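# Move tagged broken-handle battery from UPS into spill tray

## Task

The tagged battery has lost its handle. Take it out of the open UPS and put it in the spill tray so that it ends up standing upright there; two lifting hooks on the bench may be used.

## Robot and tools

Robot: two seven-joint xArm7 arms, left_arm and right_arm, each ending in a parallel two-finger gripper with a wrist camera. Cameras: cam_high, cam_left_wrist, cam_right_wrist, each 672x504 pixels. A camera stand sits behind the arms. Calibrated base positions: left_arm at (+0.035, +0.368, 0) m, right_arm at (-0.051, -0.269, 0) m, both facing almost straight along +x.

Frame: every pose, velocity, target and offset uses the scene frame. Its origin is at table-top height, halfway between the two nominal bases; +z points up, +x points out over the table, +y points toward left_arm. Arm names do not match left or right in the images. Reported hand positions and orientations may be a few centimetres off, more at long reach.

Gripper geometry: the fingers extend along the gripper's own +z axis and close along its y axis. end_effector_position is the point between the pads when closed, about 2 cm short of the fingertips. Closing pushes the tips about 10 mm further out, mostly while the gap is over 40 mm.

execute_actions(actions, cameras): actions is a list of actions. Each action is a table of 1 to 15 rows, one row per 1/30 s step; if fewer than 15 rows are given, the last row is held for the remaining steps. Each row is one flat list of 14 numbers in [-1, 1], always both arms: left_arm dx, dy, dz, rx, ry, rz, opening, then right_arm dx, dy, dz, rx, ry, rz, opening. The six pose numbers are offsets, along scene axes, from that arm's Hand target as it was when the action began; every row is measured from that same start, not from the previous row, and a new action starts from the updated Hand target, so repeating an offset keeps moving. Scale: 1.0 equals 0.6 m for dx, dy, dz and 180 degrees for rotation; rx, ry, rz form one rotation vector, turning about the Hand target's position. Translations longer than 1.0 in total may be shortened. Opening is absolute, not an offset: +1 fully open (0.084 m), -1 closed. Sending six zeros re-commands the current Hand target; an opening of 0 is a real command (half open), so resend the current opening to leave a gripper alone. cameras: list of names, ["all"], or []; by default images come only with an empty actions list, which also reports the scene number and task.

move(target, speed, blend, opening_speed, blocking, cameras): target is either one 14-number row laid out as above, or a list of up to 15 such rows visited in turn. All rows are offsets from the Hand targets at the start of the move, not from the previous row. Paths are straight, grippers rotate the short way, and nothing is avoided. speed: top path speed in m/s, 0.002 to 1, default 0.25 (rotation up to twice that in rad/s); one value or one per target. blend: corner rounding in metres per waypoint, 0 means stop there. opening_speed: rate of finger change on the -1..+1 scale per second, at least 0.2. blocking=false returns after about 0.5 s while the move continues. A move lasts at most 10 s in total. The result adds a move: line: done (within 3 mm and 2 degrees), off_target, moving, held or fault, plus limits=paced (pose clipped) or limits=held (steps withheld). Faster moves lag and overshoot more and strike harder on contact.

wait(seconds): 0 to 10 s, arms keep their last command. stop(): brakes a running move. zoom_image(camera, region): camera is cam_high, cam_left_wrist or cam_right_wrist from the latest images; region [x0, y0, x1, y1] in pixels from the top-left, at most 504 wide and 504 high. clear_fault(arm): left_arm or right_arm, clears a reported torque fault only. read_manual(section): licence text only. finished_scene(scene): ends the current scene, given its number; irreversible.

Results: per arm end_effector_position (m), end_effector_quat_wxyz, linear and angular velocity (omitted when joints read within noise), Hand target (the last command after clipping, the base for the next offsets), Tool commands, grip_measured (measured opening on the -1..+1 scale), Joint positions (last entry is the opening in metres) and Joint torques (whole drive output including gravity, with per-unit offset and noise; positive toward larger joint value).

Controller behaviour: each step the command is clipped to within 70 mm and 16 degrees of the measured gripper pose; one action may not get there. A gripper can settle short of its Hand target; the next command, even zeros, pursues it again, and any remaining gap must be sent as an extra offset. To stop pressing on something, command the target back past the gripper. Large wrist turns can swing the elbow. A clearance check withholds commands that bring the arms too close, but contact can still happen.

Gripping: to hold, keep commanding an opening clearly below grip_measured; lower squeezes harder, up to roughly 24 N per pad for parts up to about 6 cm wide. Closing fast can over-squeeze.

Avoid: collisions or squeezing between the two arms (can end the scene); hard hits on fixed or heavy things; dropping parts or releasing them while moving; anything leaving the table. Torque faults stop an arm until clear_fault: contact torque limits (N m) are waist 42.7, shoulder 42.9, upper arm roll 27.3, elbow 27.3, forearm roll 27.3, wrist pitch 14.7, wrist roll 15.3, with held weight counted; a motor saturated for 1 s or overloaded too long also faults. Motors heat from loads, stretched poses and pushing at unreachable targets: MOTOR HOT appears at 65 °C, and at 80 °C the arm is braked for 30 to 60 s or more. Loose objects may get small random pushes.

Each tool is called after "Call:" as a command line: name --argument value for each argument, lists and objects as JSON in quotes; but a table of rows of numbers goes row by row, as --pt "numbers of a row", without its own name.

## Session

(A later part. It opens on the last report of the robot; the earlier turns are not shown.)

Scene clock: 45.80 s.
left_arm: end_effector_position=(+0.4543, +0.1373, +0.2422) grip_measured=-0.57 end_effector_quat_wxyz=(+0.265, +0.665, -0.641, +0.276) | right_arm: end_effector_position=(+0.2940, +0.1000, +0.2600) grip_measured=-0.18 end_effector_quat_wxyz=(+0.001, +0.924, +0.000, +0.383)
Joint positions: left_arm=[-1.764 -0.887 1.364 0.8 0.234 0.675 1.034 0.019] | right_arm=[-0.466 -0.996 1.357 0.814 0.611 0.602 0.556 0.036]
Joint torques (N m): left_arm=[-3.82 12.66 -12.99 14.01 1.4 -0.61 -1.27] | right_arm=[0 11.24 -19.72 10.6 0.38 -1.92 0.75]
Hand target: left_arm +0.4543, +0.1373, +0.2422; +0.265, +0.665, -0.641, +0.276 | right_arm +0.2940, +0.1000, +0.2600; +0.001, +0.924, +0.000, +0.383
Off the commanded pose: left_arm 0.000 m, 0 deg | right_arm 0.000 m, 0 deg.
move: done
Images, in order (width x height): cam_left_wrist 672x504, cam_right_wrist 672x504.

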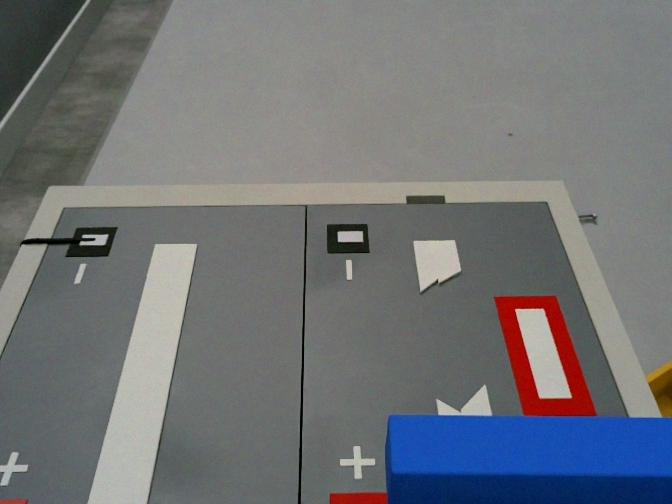

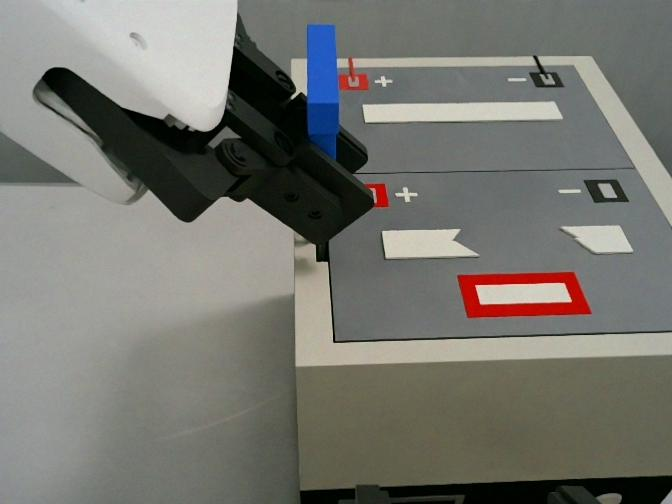

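Call:
move --target '[0, 0, 0, 0, 0, 0, -1, 0.1117, -0.5513, -0.267, -0.017, 0.25, 0.041, -0.17]' --speed 0.3

Call:
move --pt "-0.0048 -0.0022 0.0017 0 0 0.25 -1 0 0 0 0 0 0 -0.17" --pt "-0.0067 -0.0073 0.0017 0 0 0.5 -1 0 0 0 0 0 0 -0.17" --speed 0.3 --blend '[0.005, 0]' --cameras '["all"]'

Scene clock: 48.87 s.
left_arm: end_effector_position=(+0.4543, +0.1373, +0.2422) grip_measured=-0.69 end_effector_quat_wxyz=(+0.265, +0.665, -0.641, +0.276) | right_arm: end_effector_position=(+0.3610, -0.2308, +0.0998) grip_measured=-0.18 end_effector_quat_wxyz=(+0.001, +0.998, +0.068, -0.001)
Joint positions: left_arm=[-1.764 -0.887 1.364 0.8 0.234 0.675 1.034 0.014] | right_arm=[-0.938 0.018 1.075 0.723 -0.027 0.715 -0.023 0.036]
Joint torques (N m): left_arm=[5.79 3.87 -7.8 14.28 1.39 -5.35 -0.87] | right_arm=[2.21 -1.68 2.83 16.06 -1.2 -0.06 1.98]
Hand target: left_arm +0.4543, +0.1373, +0.2422; +0.265, +0.665, -0.641, +0.276 | right_arm +0.3610, -0.2308, +0.0998; +0.001, +0.998, +0.068, -0.001
Off the commanded pose: left_arm 0.000 m, 0 deg | right_arm 0.000 m, 0 deg.
move: done

Scene clock: 52.17 s.
left_arm: end_effector_position=(+0.4502, +0.1329, +0.2432) grip_measured=-0.69 end_effector_quat_wxyz=(-0.007, +0.924, +0.017, +0.382) | right_arm: end_effector_position=(+0.3610, -0.2308, +0.0998) grip_measured=-0.18 end_effector_quat_wxyz=(+0.001, +0.998, +0.068, -0.001)
Joint positions: left_arm=[0.209 -0.445 -0.787 0.565 0.549 0.282 -1.153 0.014] | right_arm=[-0.938 0.018 1.075 0.723 -0.028 0.715 -0.023 0.036]
Joint torques (N m): left_arm=[9.88 -14.73 8.07 20.52 1.08 1.91 -0.99] | right_arm=[2.18 -1.91 2.71 16.01 -1.16 -0.06 1.99]
Hand target: left_arm +0.4502, +0.1329, +0.2432; -0.007, +0.924, +0.017, +0.382 | right_arm +0.3610, -0.2308, +0.0998; +0.001, +0.998, +0.068, -0.001
Off the commanded pose: left_arm 0.000 m, 0 deg | right_arm 0.000 m, 0 deg.
move: done

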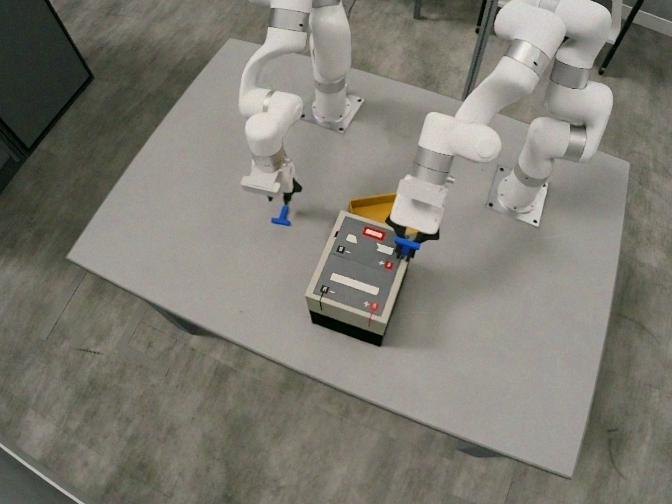

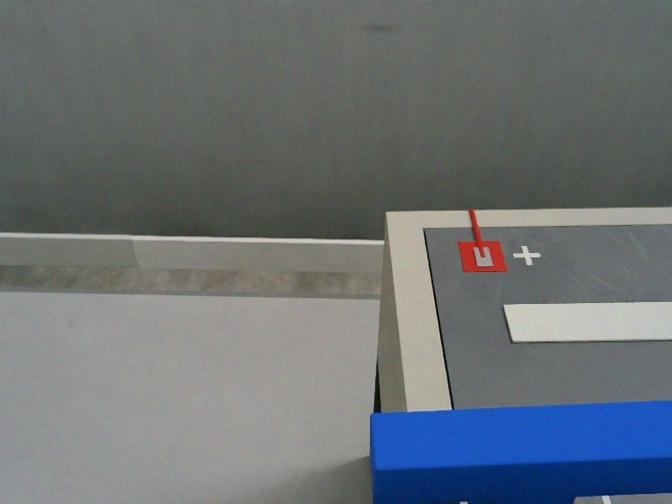

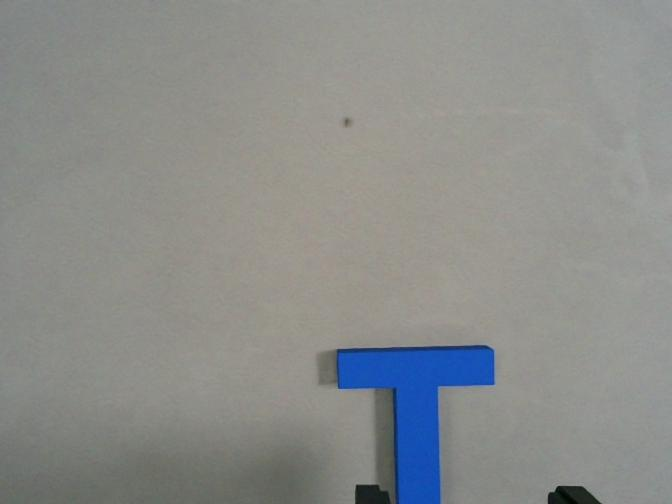

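Call:
move --target '[0, 0, 0.0083, 0, 0, 0, -1, 0, 0, 0, 0, 0, 0, -0.17]' --speed 0.02 --cameras '["cam_left_wrist"]'

Scene clock: 53.30 s.
left_arm: end_effector_position=(+0.4503, +0.1329, +0.2482) grip_measured=-0.69 end_effector_quat_wxyz=(-0.007, +0.924, +0.017, +0.382) | right_arm: end_effector_position=(+0.3610, -0.2308, +0.0998) grip_measured=-0.18 end_effector_quat_wxyz=(+0.001, +0.998, +0.068, -0.001)
Joint positions: left_arm=[0.188 -0.449 -0.767 0.57 0.534 0.296 -1.135 0.014] | right_arm=[-0.938 0.018 1.075 0.723 -0.028 0.715 -0.023 0.036]
Joint torques (N m): left_arm=[0.44 -13.9 10.63 19.85 -1.75 1.65 1.49] | right_arm=[2.2 -1.81 2.78 15.91 -1.11 -0.08 1.92]
Hand target: left_arm +0.4502, +0.1329, +0.2482; -0.007, +0.924, +0.017, +0.382 | right_arm +0.3610, -0.2308, +0.0998; +0.001, +0.998, +0.068, -0.001
Off the commanded pose: left_arm 0.000 m, 0 deg | right_arm 0.000 m, 0 deg.
move: done
Images, in order (width x height): cam_left_wrist 672x504.

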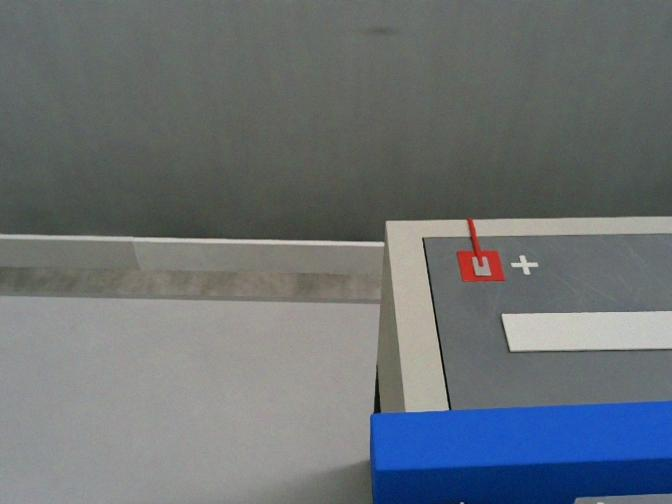

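Call:
move --target '[0, 0, 0.0125, 0, 0, 0, -1, 0, 0, 0, 0, 0, 0, -0.17]' --speed 0.02 --cameras '["cam_left_wrist"]'

Scene clock: 54.47 s.
left_arm: end_effector_position=(+0.4502, +0.1330, +0.2555) grip_measured=-0.69 end_effector_quat_wxyz=(-0.008, +0.924, +0.017, +0.382) | right_arm: end_effector_position=(+0.3610, -0.2308, +0.0998) grip_measured=-0.18 end_effector_quat_wxyz=(+0.001, +0.998, +0.068, -0.001)
Joint positions: left_arm=[0.16 -0.455 -0.741 0.579 0.513 0.317 -1.109 0.014] | right_arm=[-0.938 0.018 1.075 0.723 -0.028 0.715 -0.023 0.036]
Joint torques (N m): left_arm=[0.75 -22.26 12.61 29.4 -1.53 -1.45 1.6] | right_arm=[2.19 -1.76 2.79 15.96 -1.23 -0.09 1.96]
Hand target: left_arm +0.4502, +0.1329, +0.2557; -0.007, +0.924, +0.017, +0.382 | right_arm +0.3610, -0.2308, +0.0998; +0.001, +0.998, +0.068, -0.001
Off the commanded pose: left_arm 0.000 m, 0 deg | right_arm 0.000 m, 0 deg.
move: done
Images, in order (width x height): cam_left_wrist 672x504.

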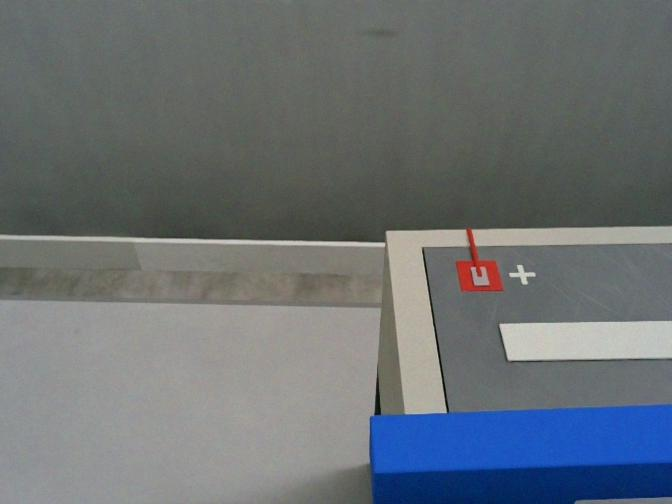

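Call:
move --pt "0 0 -0.0092 0 0 0 -1 0 0 -0.1297 0 0 0 -0.17" --pt "0 0 -0.0092 0 0 0 -1 0 0 -0.1297 0 0 0 -1" --speed 0.12 --cameras '["cam_high", "cam_right_wrist"]'

Call:
zoom_image --camera "cam_high" --region '[310, 200, 420, 290]'

Scene clock: 58.57 s.
left_arm: end_effector_position=(+0.4502, +0.1329, +0.2502) grip_measured=-0.69 end_effector_quat_wxyz=(-0.007, +0.924, +0.017, +0.382) | right_arm: end_effector_position=(+0.3610, -0.2308, +0.0220) grip_measured=-0.69 end_effector_quat_wxyz=(+0.001, +0.998, +0.068, -0.001)
Joint positions: left_arm=[0.181 -0.451 -0.76 0.572 0.528 0.301 -1.127 0.014] | right_arm=[-0.784 0.342 0.874 0.709 -0.522 0.547 0.337 0.014]
Joint torques (N m): left_arm=[8.07 1.1 4.6 6.93 1.2 0.44 -1.03] | right_arm=[1.74 -7.54 4.48 11.1 -0.07 0.22 1.28]
Hand target: left_arm +0.4502, +0.1329, +0.2502; -0.007, +0.924, +0.017, +0.382 | right_arm +0.3610, -0.2308, +0.0220; +0.001, +0.998, +0.068, -0.001
Off the commanded pose: left_arm 0.000 m, 0 deg | right_arm 0.000 m, 0 deg.
move: done
Images, in order (width x height): cam_high 672x504, cam_right_wrist 672x504.

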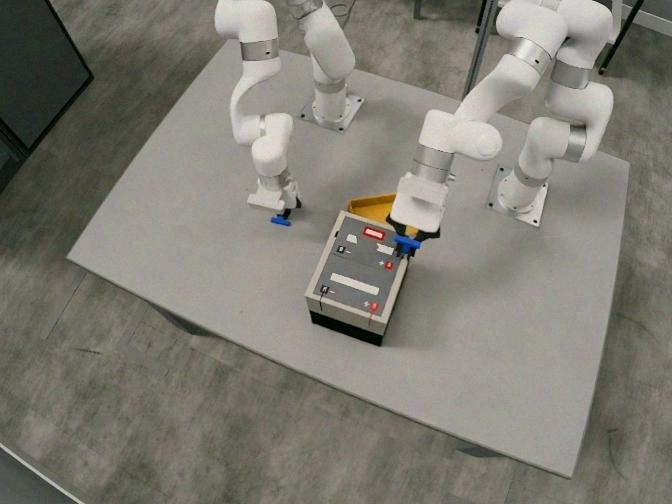

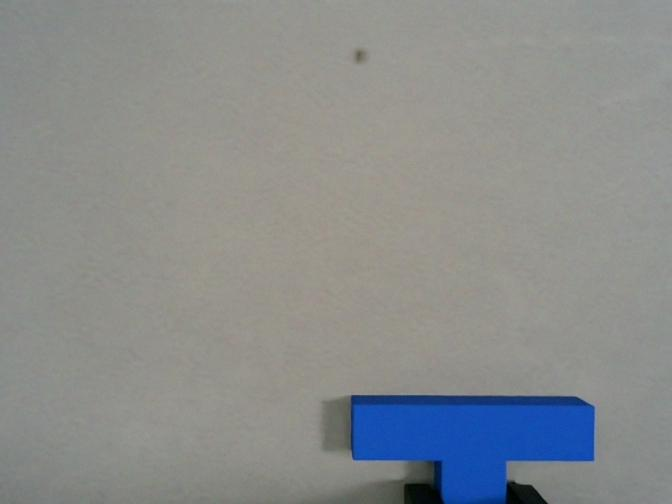

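Scaled by 4.582 from the camera's 672x504 image, which has a finer 960x720 frame.

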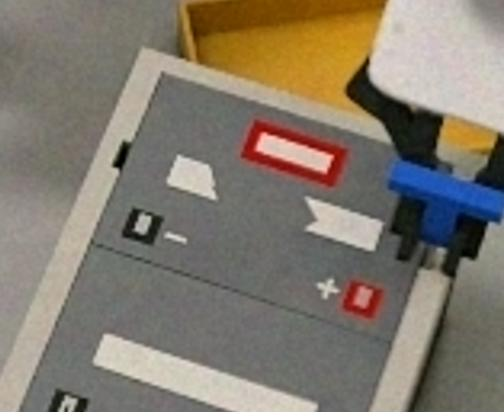

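Call:
move --pt "0 0 0 0 0 0 -1 0 0 0.405 0 0 0 -1" --pt "0 0 0 0 0 0 -1 0.0483 0.2947 0.405 0 0 -0.0438 -1" --speed 0.3 --blend '[0.03, 0]' --cameras '["cam_right_wrist"]'

Call:
zoom_image --camera "cam_right_wrist" --region '[250, 180, 400, 330]'

Scene clock: 62.50 s.
left_arm: end_effector_position=(+0.4502, +0.1329, +0.2502) grip_measured=-0.69 end_effector_quat_wxyz=(-0.007, +0.924, +0.017, +0.382) | right_arm: end_effector_position=(+0.3900, -0.0540, +0.2650) grip_measured=-0.69 end_effector_quat_wxyz=(+0.001, +1.000, +0.000, -0.001)
Joint positions: left_arm=[0.181 -0.451 -0.76 0.572 0.528 0.301 -1.127 0.014] | right_arm=[-0.782 0.196 1.373 1.283 -0.203 1.253 0.609 0.014]
Joint torques (N m): left_arm=[8.3 1.13 4.63 6.9 0.76 1.64 -0.97] | right_arm=[2.26 -1.39 2.63 18.15 -1.25 -0.12 2.03]
Hand target: left_arm +0.4502, +0.1329, +0.2502; -0.007, +0.924, +0.017, +0.382 | right_arm +0.3900, -0.0540, +0.2650; +0.001, +1.000, +0.000, -0.001
Off the commanded pose: left_arm 0.000 m, 0 deg | right_arm 0.000 m, 0 deg.
move: done
Images, in order (width x height): cam_right_wrist 672x504.

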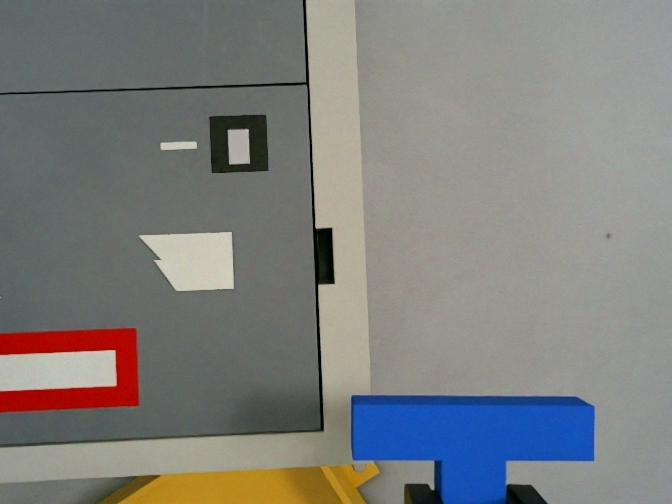

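Scaled by 3.360 from the camera's 672x504 image, which has a finer 960x720 frame.

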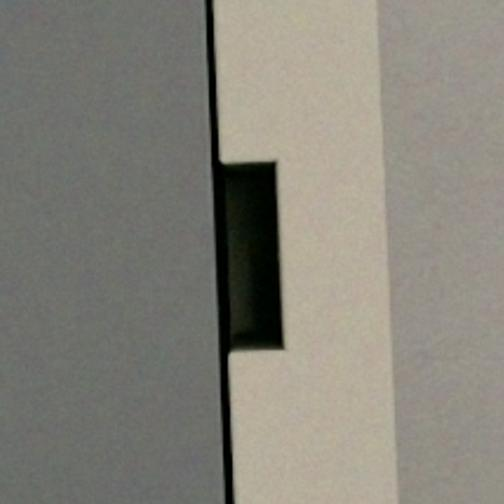

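Call:
move --pt "0 0 0 0 0 0 -1 -0.0167 -0.2767 0.0917 0 0 0 -1" --pt "0 0 0 0 0 0 -1 0.0833 -0.2433 0.125 0.3939 -0.379 0.3939 -1" --pt "0 0 0 0 0 0 -1 0.1168 0.0242 0.0583 0.3939 -0.379 0.3939 -1" --speed 0.25 --blend '[0.03, 0, 0]' --cameras '["all"]'

Call:
zoom_image --camera "cam_high" --region '[300, 190, 380, 250]'

Scene clock: 70.13 s.
left_arm: end_effector_position=(+0.4502, +0.1329, +0.2502) grip_measured=-0.69 end_effector_quat_wxyz=(-0.007, +0.924, +0.017, +0.382) | right_arm: end_effector_position=(+0.4601, -0.0395, +0.3000) grip_measured=-0.69 end_effector_quat_wxyz=(+0.509, -0.491, -0.509, -0.490)
Joint positions: left_arm=[0.181 -0.451 -0.76 0.572 0.528 0.301 -1.127 0.014] | right_arm=[-0.505 0.435 0.584 1.215 1.363 1.45 -2.277 0.014]
Joint torques (N m): left_arm=[7.76 1.08 4.96 6.95 0.48 1.89 -0.81] | right_arm=[2.24 -13.43 9.82 16.37 2.07 -0.11 -2.08]
Hand target: left_arm +0.4502, +0.1329, +0.2502; -0.007, +0.924, +0.017, +0.382 | right_arm +0.4601, -0.0394, +0.3000; +0.509, -0.491, -0.509, -0.490
Off the commanded pose: left_arm 0.000 m, 0 deg | right_arm 0.000 m, 0 deg.
move: done

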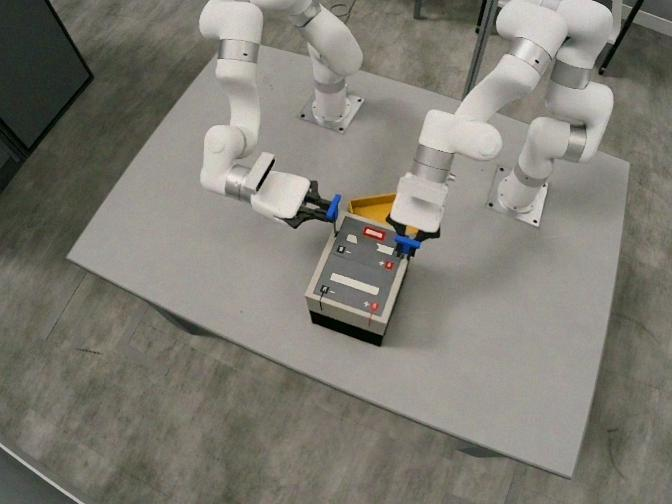

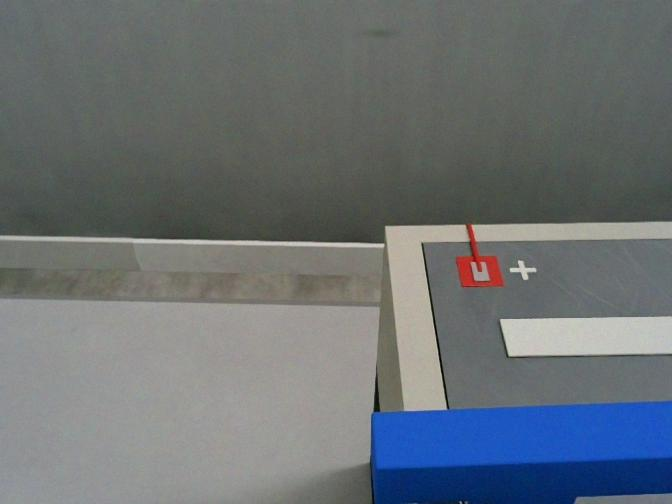

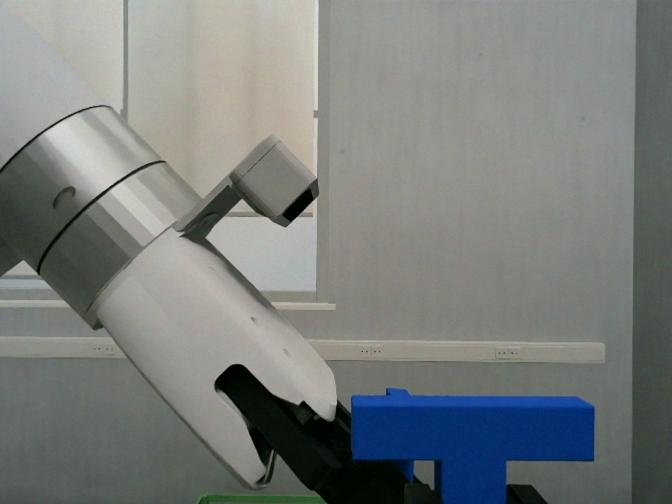

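Scaled by 6.300 from the camera's 672x504 image, which has a finer 960x720 frame.

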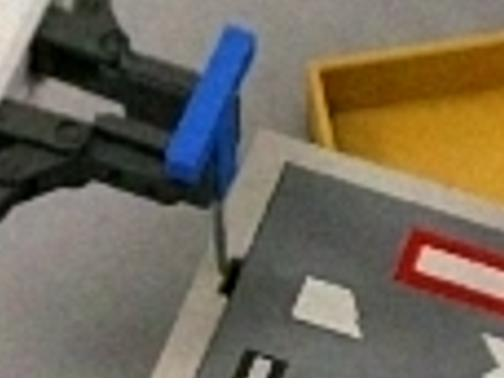

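Call:
move --target '[0, 0, 0, 0, 0, 0, -1, 0, 0, -0.02, 0, 0, 0, -1]' --speed 0.1 --cameras '["cam_high"]'

Call:
zoom_image --camera "cam_high" --region '[315, 210, 355, 250]'

Scene clock: 71.30 s.
left_arm: end_effector_position=(+0.4502, +0.1329, +0.2502) grip_measured=-0.69 end_effector_quat_wxyz=(-0.007, +0.924, +0.017, +0.382) | right_arm: end_effector_position=(+0.4600, -0.0394, +0.2882) grip_measured=-0.69 end_effector_quat_wxyz=(+0.509, -0.491, -0.509, -0.490)
Joint positions: left_arm=[0.181 -0.451 -0.76 0.572 0.528 0.301 -1.127 0.014] | right_arm=[-0.499 0.458 0.579 1.213 1.356 1.442 -2.299 0.014]
Joint torques (N m): left_arm=[7.6 1.08 5.06 7.02 0.48 1.88 -0.88] | right_arm=[1.98 -3.72 -7.53 -2.36 -5.26 -7.09 -2.09]
Hand target: left_arm +0.4502, +0.1329, +0.2502; -0.007, +0.924, +0.017, +0.382 | right_arm +0.4601, -0.0394, +0.2880; +0.509, -0.491, -0.509, -0.490
Off the commanded pose: left_arm 0.000 m, 0 deg | right_arm 0.000 m, 0 deg.
move: done
Images, in order (width x height): cam_high 672x504.

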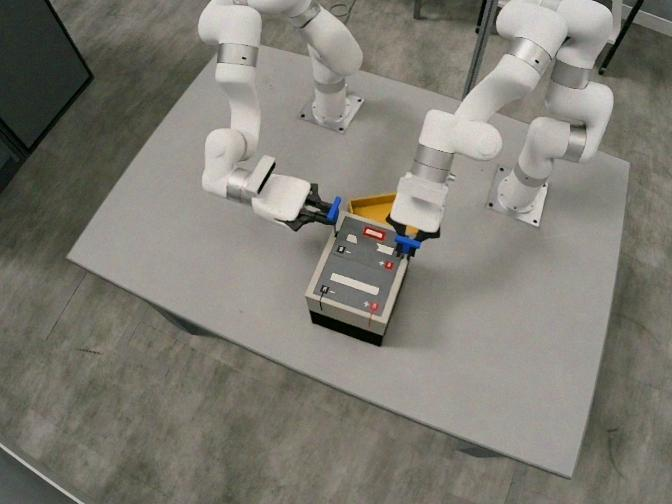

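Scaled by 12.600 from the camera's 672x504 image, which has a finer 960x720 frame.

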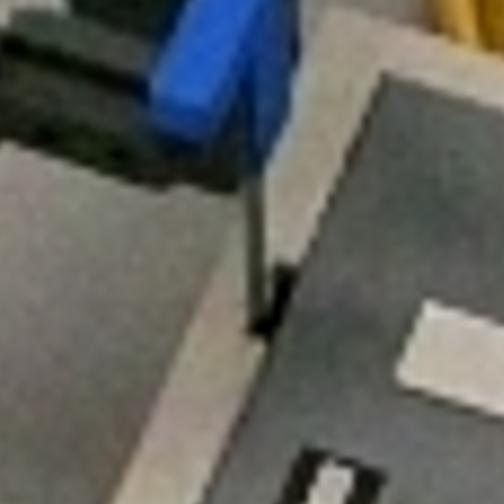

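Call:
move --pt "0 0 0 0 0 0 -1 0 0 0.006 0 0 0 -1" --pt "0 0 0 0 0 0 -1 -0.0067 0 0.006 0 0 0 -1" --speed 0.1 --cameras '["cam_high"]'

Call:
zoom_image --camera "cam_high" --region '[315, 210, 355, 250]'

Scene clock: 73.20 s.
left_arm: end_effector_position=(+0.4502, +0.1329, +0.2502) grip_measured=-0.69 end_effector_quat_wxyz=(-0.007, +0.924, +0.017, +0.382) | right_arm: end_effector_position=(+0.4561, -0.0394, +0.2916) grip_measured=-0.69 end_effector_quat_wxyz=(+0.509, -0.491, -0.509, -0.490)
Joint positions: left_arm=[0.181 -0.451 -0.76 0.572 0.528 0.301 -1.127 0.014] | right_arm=[-0.506 0.439 0.582 1.197 1.362 1.447 -2.298 0.014]
Joint torques (N m): left_arm=[7.43 1.1 5.23 7.07 0.43 1.92 -0.79] | right_arm=[-2.6 -24.45 9.74 9.69 2.06 3.01 -2.21]
Hand target: left_arm +0.4502, +0.1329, +0.2502; -0.007, +0.924, +0.017, +0.382 | right_arm +0.4560, -0.0394, +0.2916; +0.509, -0.491, -0.509, -0.490
Off the commanded pose: left_arm 0.000 m, 0 deg | right_arm 0.000 m, 0 deg.
move: done
Images, in order (width x height): cam_high 672x504.

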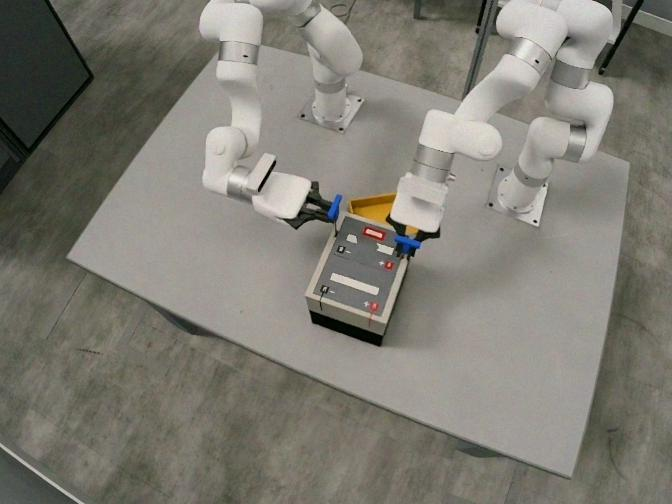

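Scaled by 12.600 from the camera's 672x504 image, which has a finer 960x720 frame.

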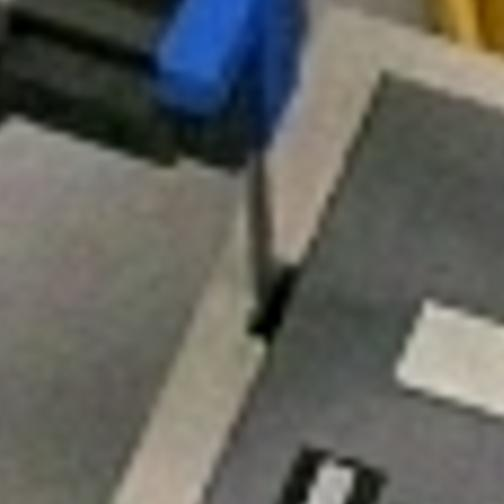

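Call:
move --pt "0 0 0 0 0 0 -1 -0.0058 0 0 0 0 0 -1" --pt "0 0 0 0 0 0 -1 -0.0058 0 -0.0075 0 0 0 -1" --speed 0.1 --cameras '["cam_high"]'

Call:
zoom_image --camera "cam_high" --region '[315, 210, 355, 250]'

Scene clock: 74.77 s.
left_arm: end_effector_position=(+0.4502, +0.1329, +0.2502) grip_measured=-0.69 end_effector_quat_wxyz=(-0.007, +0.924, +0.017, +0.382) | right_arm: end_effector_position=(+0.4524, -0.0393, +0.2876) grip_measured=-0.69 end_effector_quat_wxyz=(+0.509, -0.491, -0.509, -0.490)
Joint positions: left_arm=[0.181 -0.451 -0.76 0.572 0.528 0.301 -1.127 0.014] | right_arm=[-0.507 0.437 0.582 1.182 1.364 1.448 -2.312 0.014]
Joint torques (N m): left_arm=[7.57 1.02 5.2 7.15 0.38 1.88 -0.72] | right_arm=[1.72 -2.63 -8.24 -0.77 -5.72 -7.84 -2.23]
Hand target: left_arm +0.4502, +0.1329, +0.2502; -0.007, +0.924, +0.017, +0.382 | right_arm +0.4526, -0.0394, +0.2871; +0.509, -0.491, -0.509, -0.490
Off the commanded pose: left_arm 0.000 m, 0 deg | right_arm 0.001 m, 0 deg.
move: done
Images, in order (width x height): cam_high 672x504.

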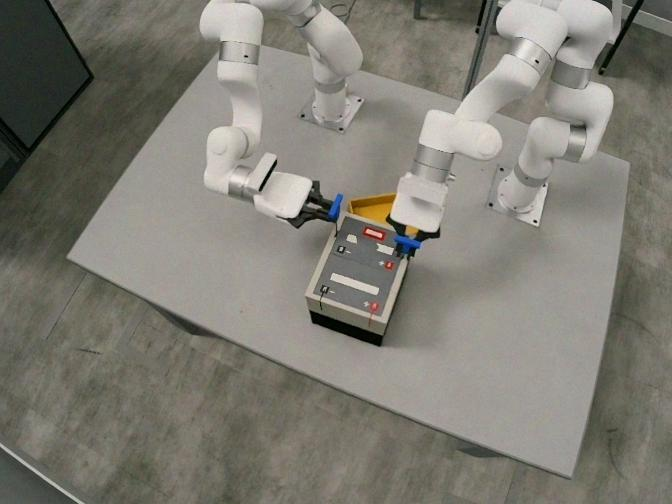

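Scaled by 12.600 from the camera's 672x504 image, which has a finer 960x720 frame.

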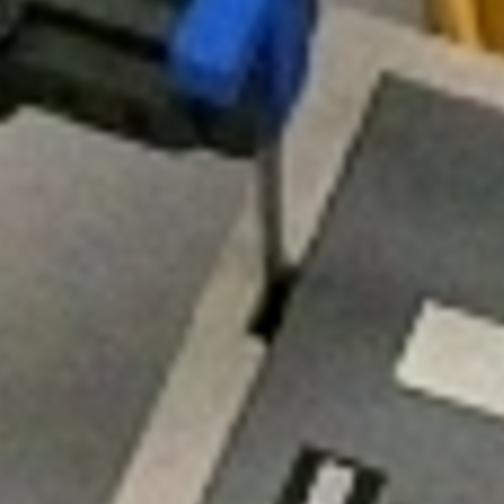

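Call:
move --pt "0 0 0 0 0 0 -1 0 0 0.0075 0 0 0 -1" --pt "0 0 0 0 0 0 -1 0.0065 0.0023 0.0075 0 0 0 -1" --pt "0 0 0 0 0 0 -1 0.0065 0.0023 -0.0065 0 0 0 -1" --speed '[0.1, 0.1, 0.03]' --cameras '["cam_high"]'

Call:
zoom_image --camera "cam_high" --region '[315, 210, 355, 250]'

Scene clock: 77.17 s.
left_arm: end_effector_position=(+0.4502, +0.1329, +0.2502) grip_measured=-0.69 end_effector_quat_wxyz=(-0.007, +0.924, +0.017, +0.382) | right_arm: end_effector_position=(+0.4564, -0.0380, +0.2832) grip_measured=-0.69 end_effector_quat_wxyz=(+0.509, -0.491, -0.509, -0.490)
Joint positions: left_arm=[0.181 -0.451 -0.76 0.572 0.528 0.301 -1.127 0.014] | right_arm=[-0.499 0.457 0.58 1.197 1.359 1.438 -2.314 0.014]
Joint torques (N m): left_arm=[7.33 0.92 5.38 7.14 0.27 1.89 -0.77] | right_arm=[1.21 -13.68 2.1 9.68 -0.63 -0.67 -2.22]
Hand target: left_arm +0.4502, +0.1329, +0.2502; -0.007, +0.924, +0.017, +0.382 | right_arm +0.4565, -0.0381, +0.2832; +0.509, -0.491, -0.509, -0.490
Off the commanded pose: left_arm 0.000 m, 0 deg | right_arm 0.000 m, 0 deg.
move: done
Images, in order (width x height): cam_high 672x504.

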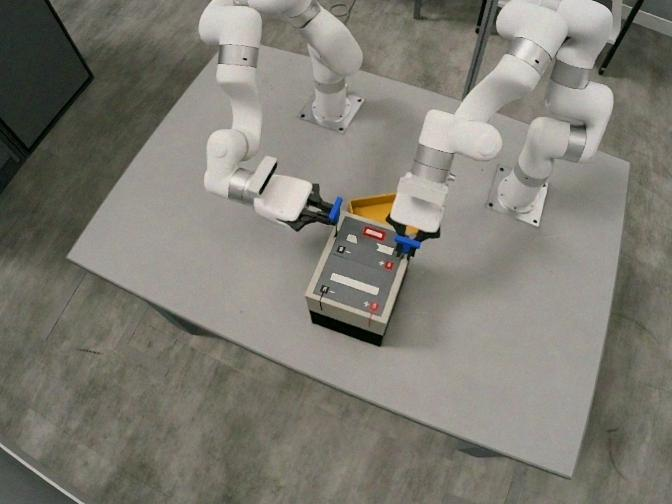

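Scaled by 12.600 from the camera's 672x504 image, which has a finer 960x720 frame.

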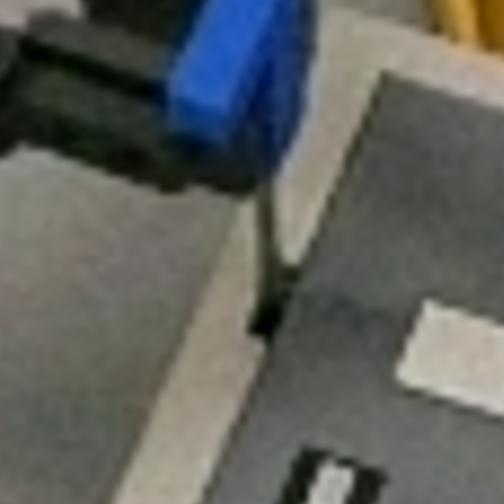

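Call:
move --target '[0, 0, 0, 0, 0, 0, -1, 0, 0, -0.0478, 0, 0, 0, -1]' --speed 0.04 --cameras '["cam_high", "cam_right_wrist"]'

Call:
zoom_image --camera "cam_high" --region '[315, 210, 355, 250]'

Scene clock: 78.77 s.
left_arm: end_effector_position=(+0.4502, +0.1329, +0.2502) grip_measured=-0.69 end_effector_quat_wxyz=(-0.007, +0.924, +0.017, +0.382) | right_arm: end_effector_position=(+0.4564, -0.0380, +0.2545) grip_measured=-0.69 end_effector_quat_wxyz=(+0.509, -0.491, -0.509, -0.490)
Joint positions: left_arm=[0.181 -0.451 -0.76 0.572 0.528 0.301 -1.127 0.014] | right_arm=[-0.485 0.516 0.567 1.195 1.341 1.416 -2.365 0.014]
Joint torques (N m): left_arm=[7.22 1.03 5.51 7.16 0.23 1.89 -0.72] | right_arm=[1.09 -14.04 2.57 15.33 -0.76 -0.75 -2.08]
Hand target: left_arm +0.4502, +0.1329, +0.2502; -0.007, +0.924, +0.017, +0.382 | right_arm +0.4565, -0.0381, +0.2545; +0.509, -0.491, -0.509, -0.490
Off the commanded pose: left_arm 0.000 m, 0 deg | right_arm 0.000 m, 0 deg.
move: done
Images, in order (width x height): cam_high 672x504, cam_right_wrist 672x504.

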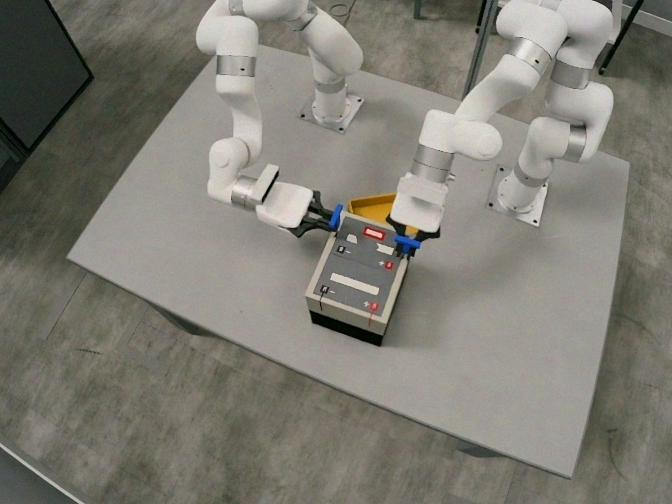

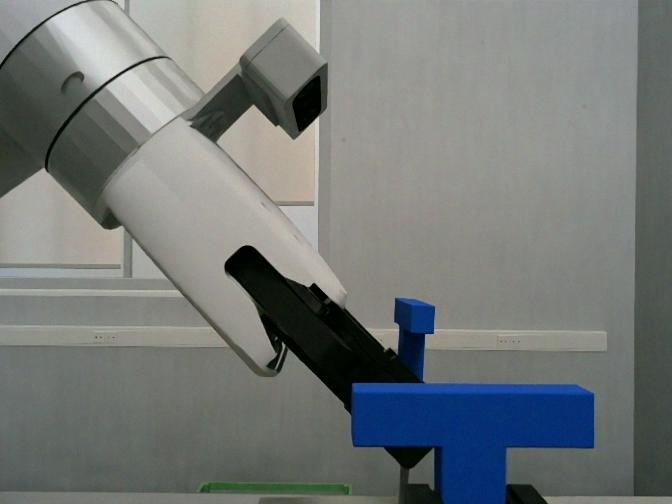

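Scaled by 12.600 from the camera's 672x504 image, which has a finer 960x720 frame.

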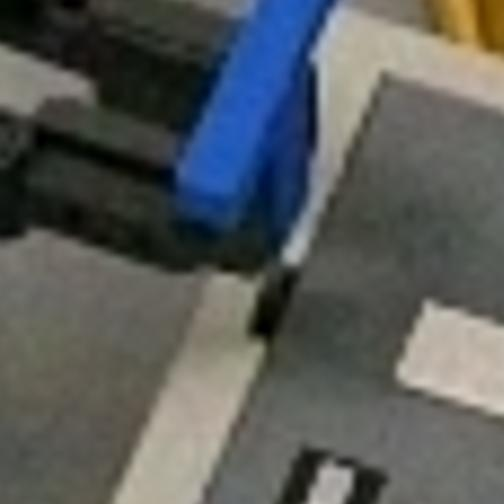

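Call:
move --pt "0 0 0 0 0 0 -1 0 0 0 0 0 0 -0.55" --pt "0 0 0 0 0 0 -1 -0.0008 0.022 -0.0205 -0.2498 -0.0096 0 -1" --speed '[0.05, 0.1]' --cameras '["cam_high", "cam_right_wrist"]'

Call:
zoom_image --camera "cam_high" --region '[295, 190, 375, 250]'

Scene clock: 84.90 s.
left_arm: end_effector_position=(+0.4502, +0.1329, +0.2502) grip_measured=-0.69 end_effector_quat_wxyz=(-0.007, +0.924, +0.017, +0.382) | right_arm: end_effector_position=(+0.4560, -0.0249, +0.2422) grip_measured=-0.69 end_effector_quat_wxyz=(-0.275, +0.641, +0.665, +0.265)
Joint positions: left_arm=[0.181 -0.451 -0.76 0.572 0.528 0.301 -1.127 0.014] | right_arm=[-0.237 0.235 0.51 1.24 0.787 1.036 -1.817 0.014]
Joint torques (N m): left_arm=[6.88 0.93 5.81 7.22 0.24 1.83 -0.62] | right_arm=[2.08 -22.75 1.99 16.27 -0.57 -0.73 1.66]
Hand target: left_arm +0.4502, +0.1329, +0.2502; -0.007, +0.924, +0.017, +0.382 | right_arm +0.4560, -0.0249, +0.2422; -0.275, +0.641, +0.665, +0.265
Off the commanded pose: left_arm 0.000 m, 0 deg | right_arm 0.000 m, 0 deg.
move: done
Images, in order (width x height): cam_high 672x504, cam_right_wrist 672x504.

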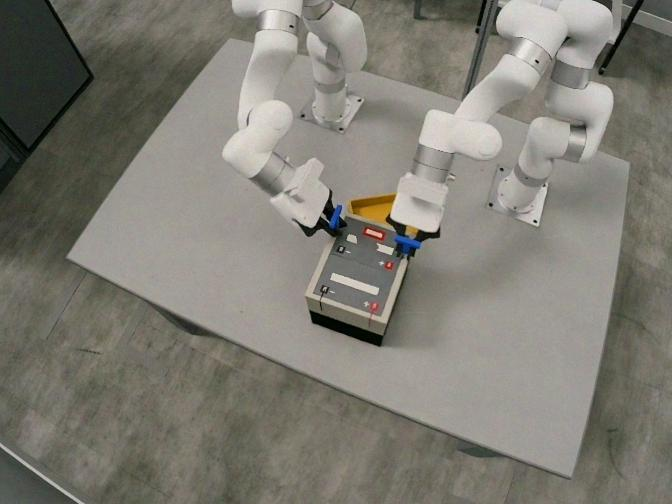

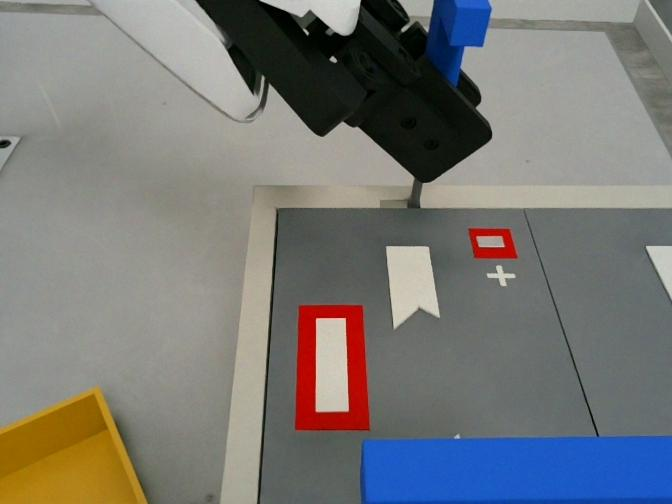

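Scaled by 6.300 from the camera's 672x504 image, which has a finer 960x720 frame.

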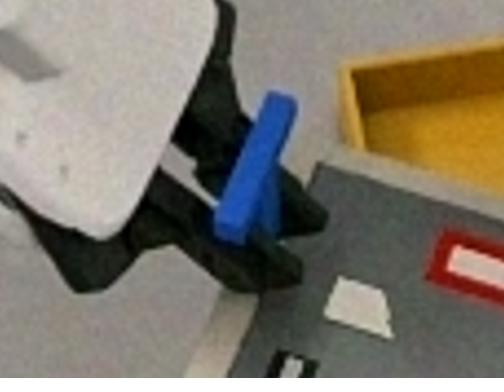

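Call:
move --pt "0 0 0 0 0 0 -1 -0.0052 0.0018 0.0033 0 0 -0.25 -1" --pt "0 0 0 0 0 0 -1 -0.0073 0.0067 0.0033 0 0 -0.5 -1" --speed 0.3 --blend '[0.005, 0]' --cameras '["all"]'

Scene clock: 89.13 s.
left_arm: end_effector_position=(+0.4502, +0.1329, +0.2502) grip_measured=-0.69 end_effector_quat_wxyz=(-0.007, +0.924, +0.017, +0.382) | right_arm: end_effector_position=(+0.4485, -0.0202, +0.2411) grip_measured=-0.68 end_effector_quat_wxyz=(-0.037, +0.907, +0.023, +0.418)
Joint positions: left_arm=[0.181 -0.451 -0.76 0.572 0.528 0.301 -1.127 0.014] | right_arm=[0.076 0.246 0.841 1.057 1.683 -0.681 -1.267 0.014]
Joint torques (N m): left_arm=[6.93 -2.53 8.7 7.26 -0.43 1.81 -0.53] | right_arm=[7.21 -18.33 10.99 9.82 -2.38 4.91 3.13]
Hand target: left_arm +0.4502, +0.1329, +0.2502; -0.007, +0.924, +0.017, +0.382 | right_arm +0.4485, -0.0202, +0.2411; -0.037, +0.907, +0.023, +0.418 (not the last commanded pose)
Off the commanded pose: left_arm 0.000 m, 0 deg | right_arm 0.004 m, 6 deg.
led back after a hold (right arm): the arm was led back toward your command in small steps, so it may still be short of it.
move: held (right_arm; a check stopped the path); limits=held
pose unreachable (right arm): on one or more control steps of this call, first in action 0 (counted from 0), this arm could not follow its commanded pose, so it was not sent that pose on those steps. It may still have moved: this result reports where it is.
cause: moving toward the commanded pose would bring a part of the arm too close to another arm (a part of this arm just beyond joint 6 (wrist pitch) and a part of the left arm just beyond its joint 6 (wrist pitch), 12 mm apart when this arm was first held).

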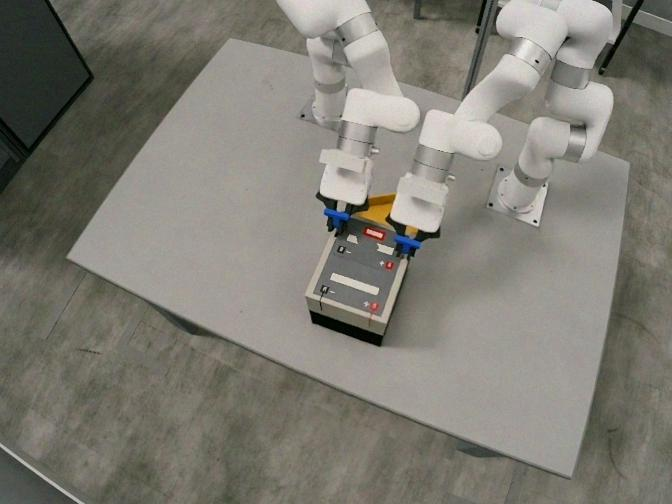

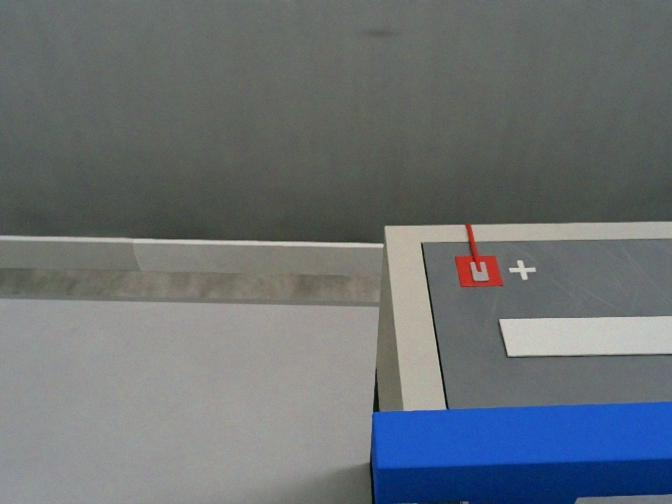

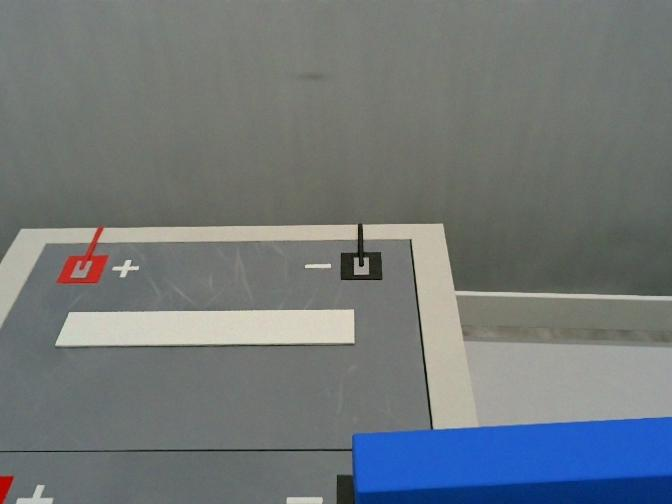

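Call:
move --pt "0 0 0 0 0 0 -1 0 0 0 0 0 0 -0.3" --pt "0 0 0 0 0 0 -1 -0.1262 -0.0144 0.1077 0 0 0 -0.3" --speed '[0.05, 0.15]' --cameras '["cam_high", "cam_right_wrist"]'

Scene clock: 94.30 s.
left_arm: end_effector_position=(+0.4503, +0.1330, +0.2502) grip_measured=-0.69 end_effector_quat_wxyz=(-0.007, +0.924, +0.017, +0.382) | right_arm: end_effector_position=(+0.4041, -0.0349, +0.2448) grip_measured=-0.32 end_effector_quat_wxyz=(-0.020, +0.915, +0.031, +0.402)
Joint positions: left_arm=[0.181 -0.451 -0.76 0.572 0.528 0.301 -1.127 0.014] | right_arm=[0.043 0.099 0.885 0.968 1.874 -0.651 -1.381 0.03]
Joint torques (N m): left_arm=[6.68 -6.73 5.63 8.68 0.32 1.91 -0.31] | right_arm=[2.28 -17.91 4 9.42 -2.46 -2.79 0.77]
Hand target: left_arm +0.4502, +0.1329, +0.2502; -0.007, +0.924, +0.017, +0.382 | right_arm +0.4041, -0.0349, +0.2448; -0.020, +0.915, +0.031, +0.402 (not the last commanded pose)
Tool commands: left_gripper/opening=-1.0 right_gripper/opening=-0.3
Off the commanded pose: left_arm 0.000 m, 0 deg | right_arm 0.069 m, 3 deg.
TORQUE FAULT: the external load on joint 4 (elbow) of the right arm reached its load limit, and that arm stopped. The contact can be on any part of that arm beyond that joint, not only on its tool. A torque fault puts only its own arm into a fault stop. That arm's remaining commands of this call were not run. The hold on joint 4 (elbow) of that arm was moved back by the arm itself, up to 3 degrees, as the stop began. That arm is still stopped at the end of this call. While its stop runs, that arm, its gripper or tool too, takes no new command.
CLEAR FAULT: the right arm stays stopped (state 4) until you call clear_fault(arm="right_arm").
End effector pose when the fault began: right_arm: position (+0.4150, -0.0244, +0.2665), quat_wxyz (-0.036, +0.907, +0.022, +0.419)
Joint positions when the fault began: right_arm=[0.044 0.1 0.885 1.02 1.87 -0.653 -1.378 0.03]
move: fault (right_arm); path passed 1 of 2 targets
Images, in order (width x height): cam_high 672x504, cam_right_wrist 672x504.

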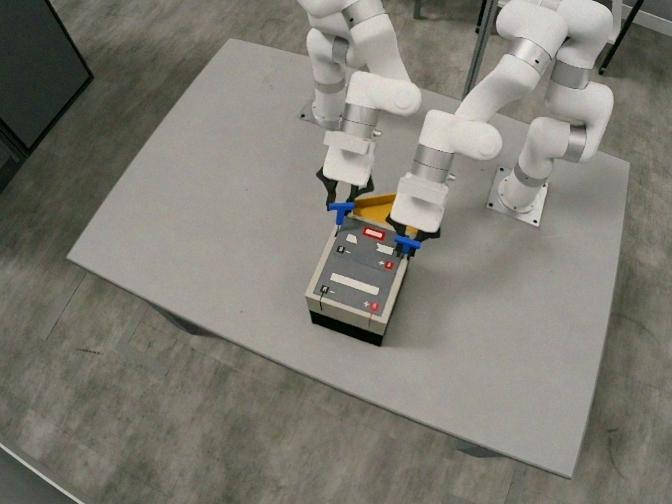

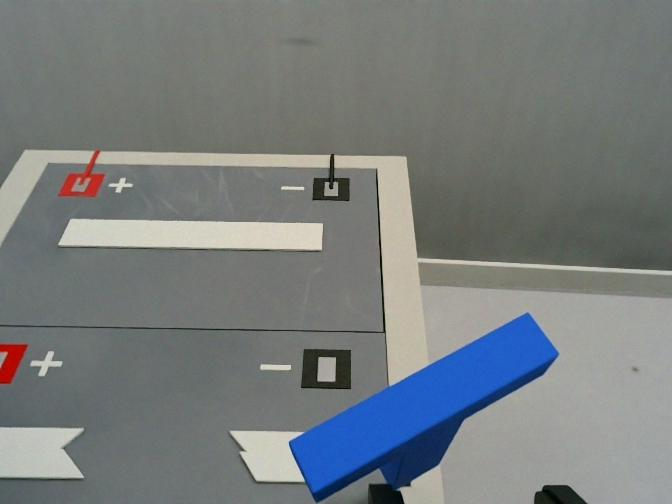

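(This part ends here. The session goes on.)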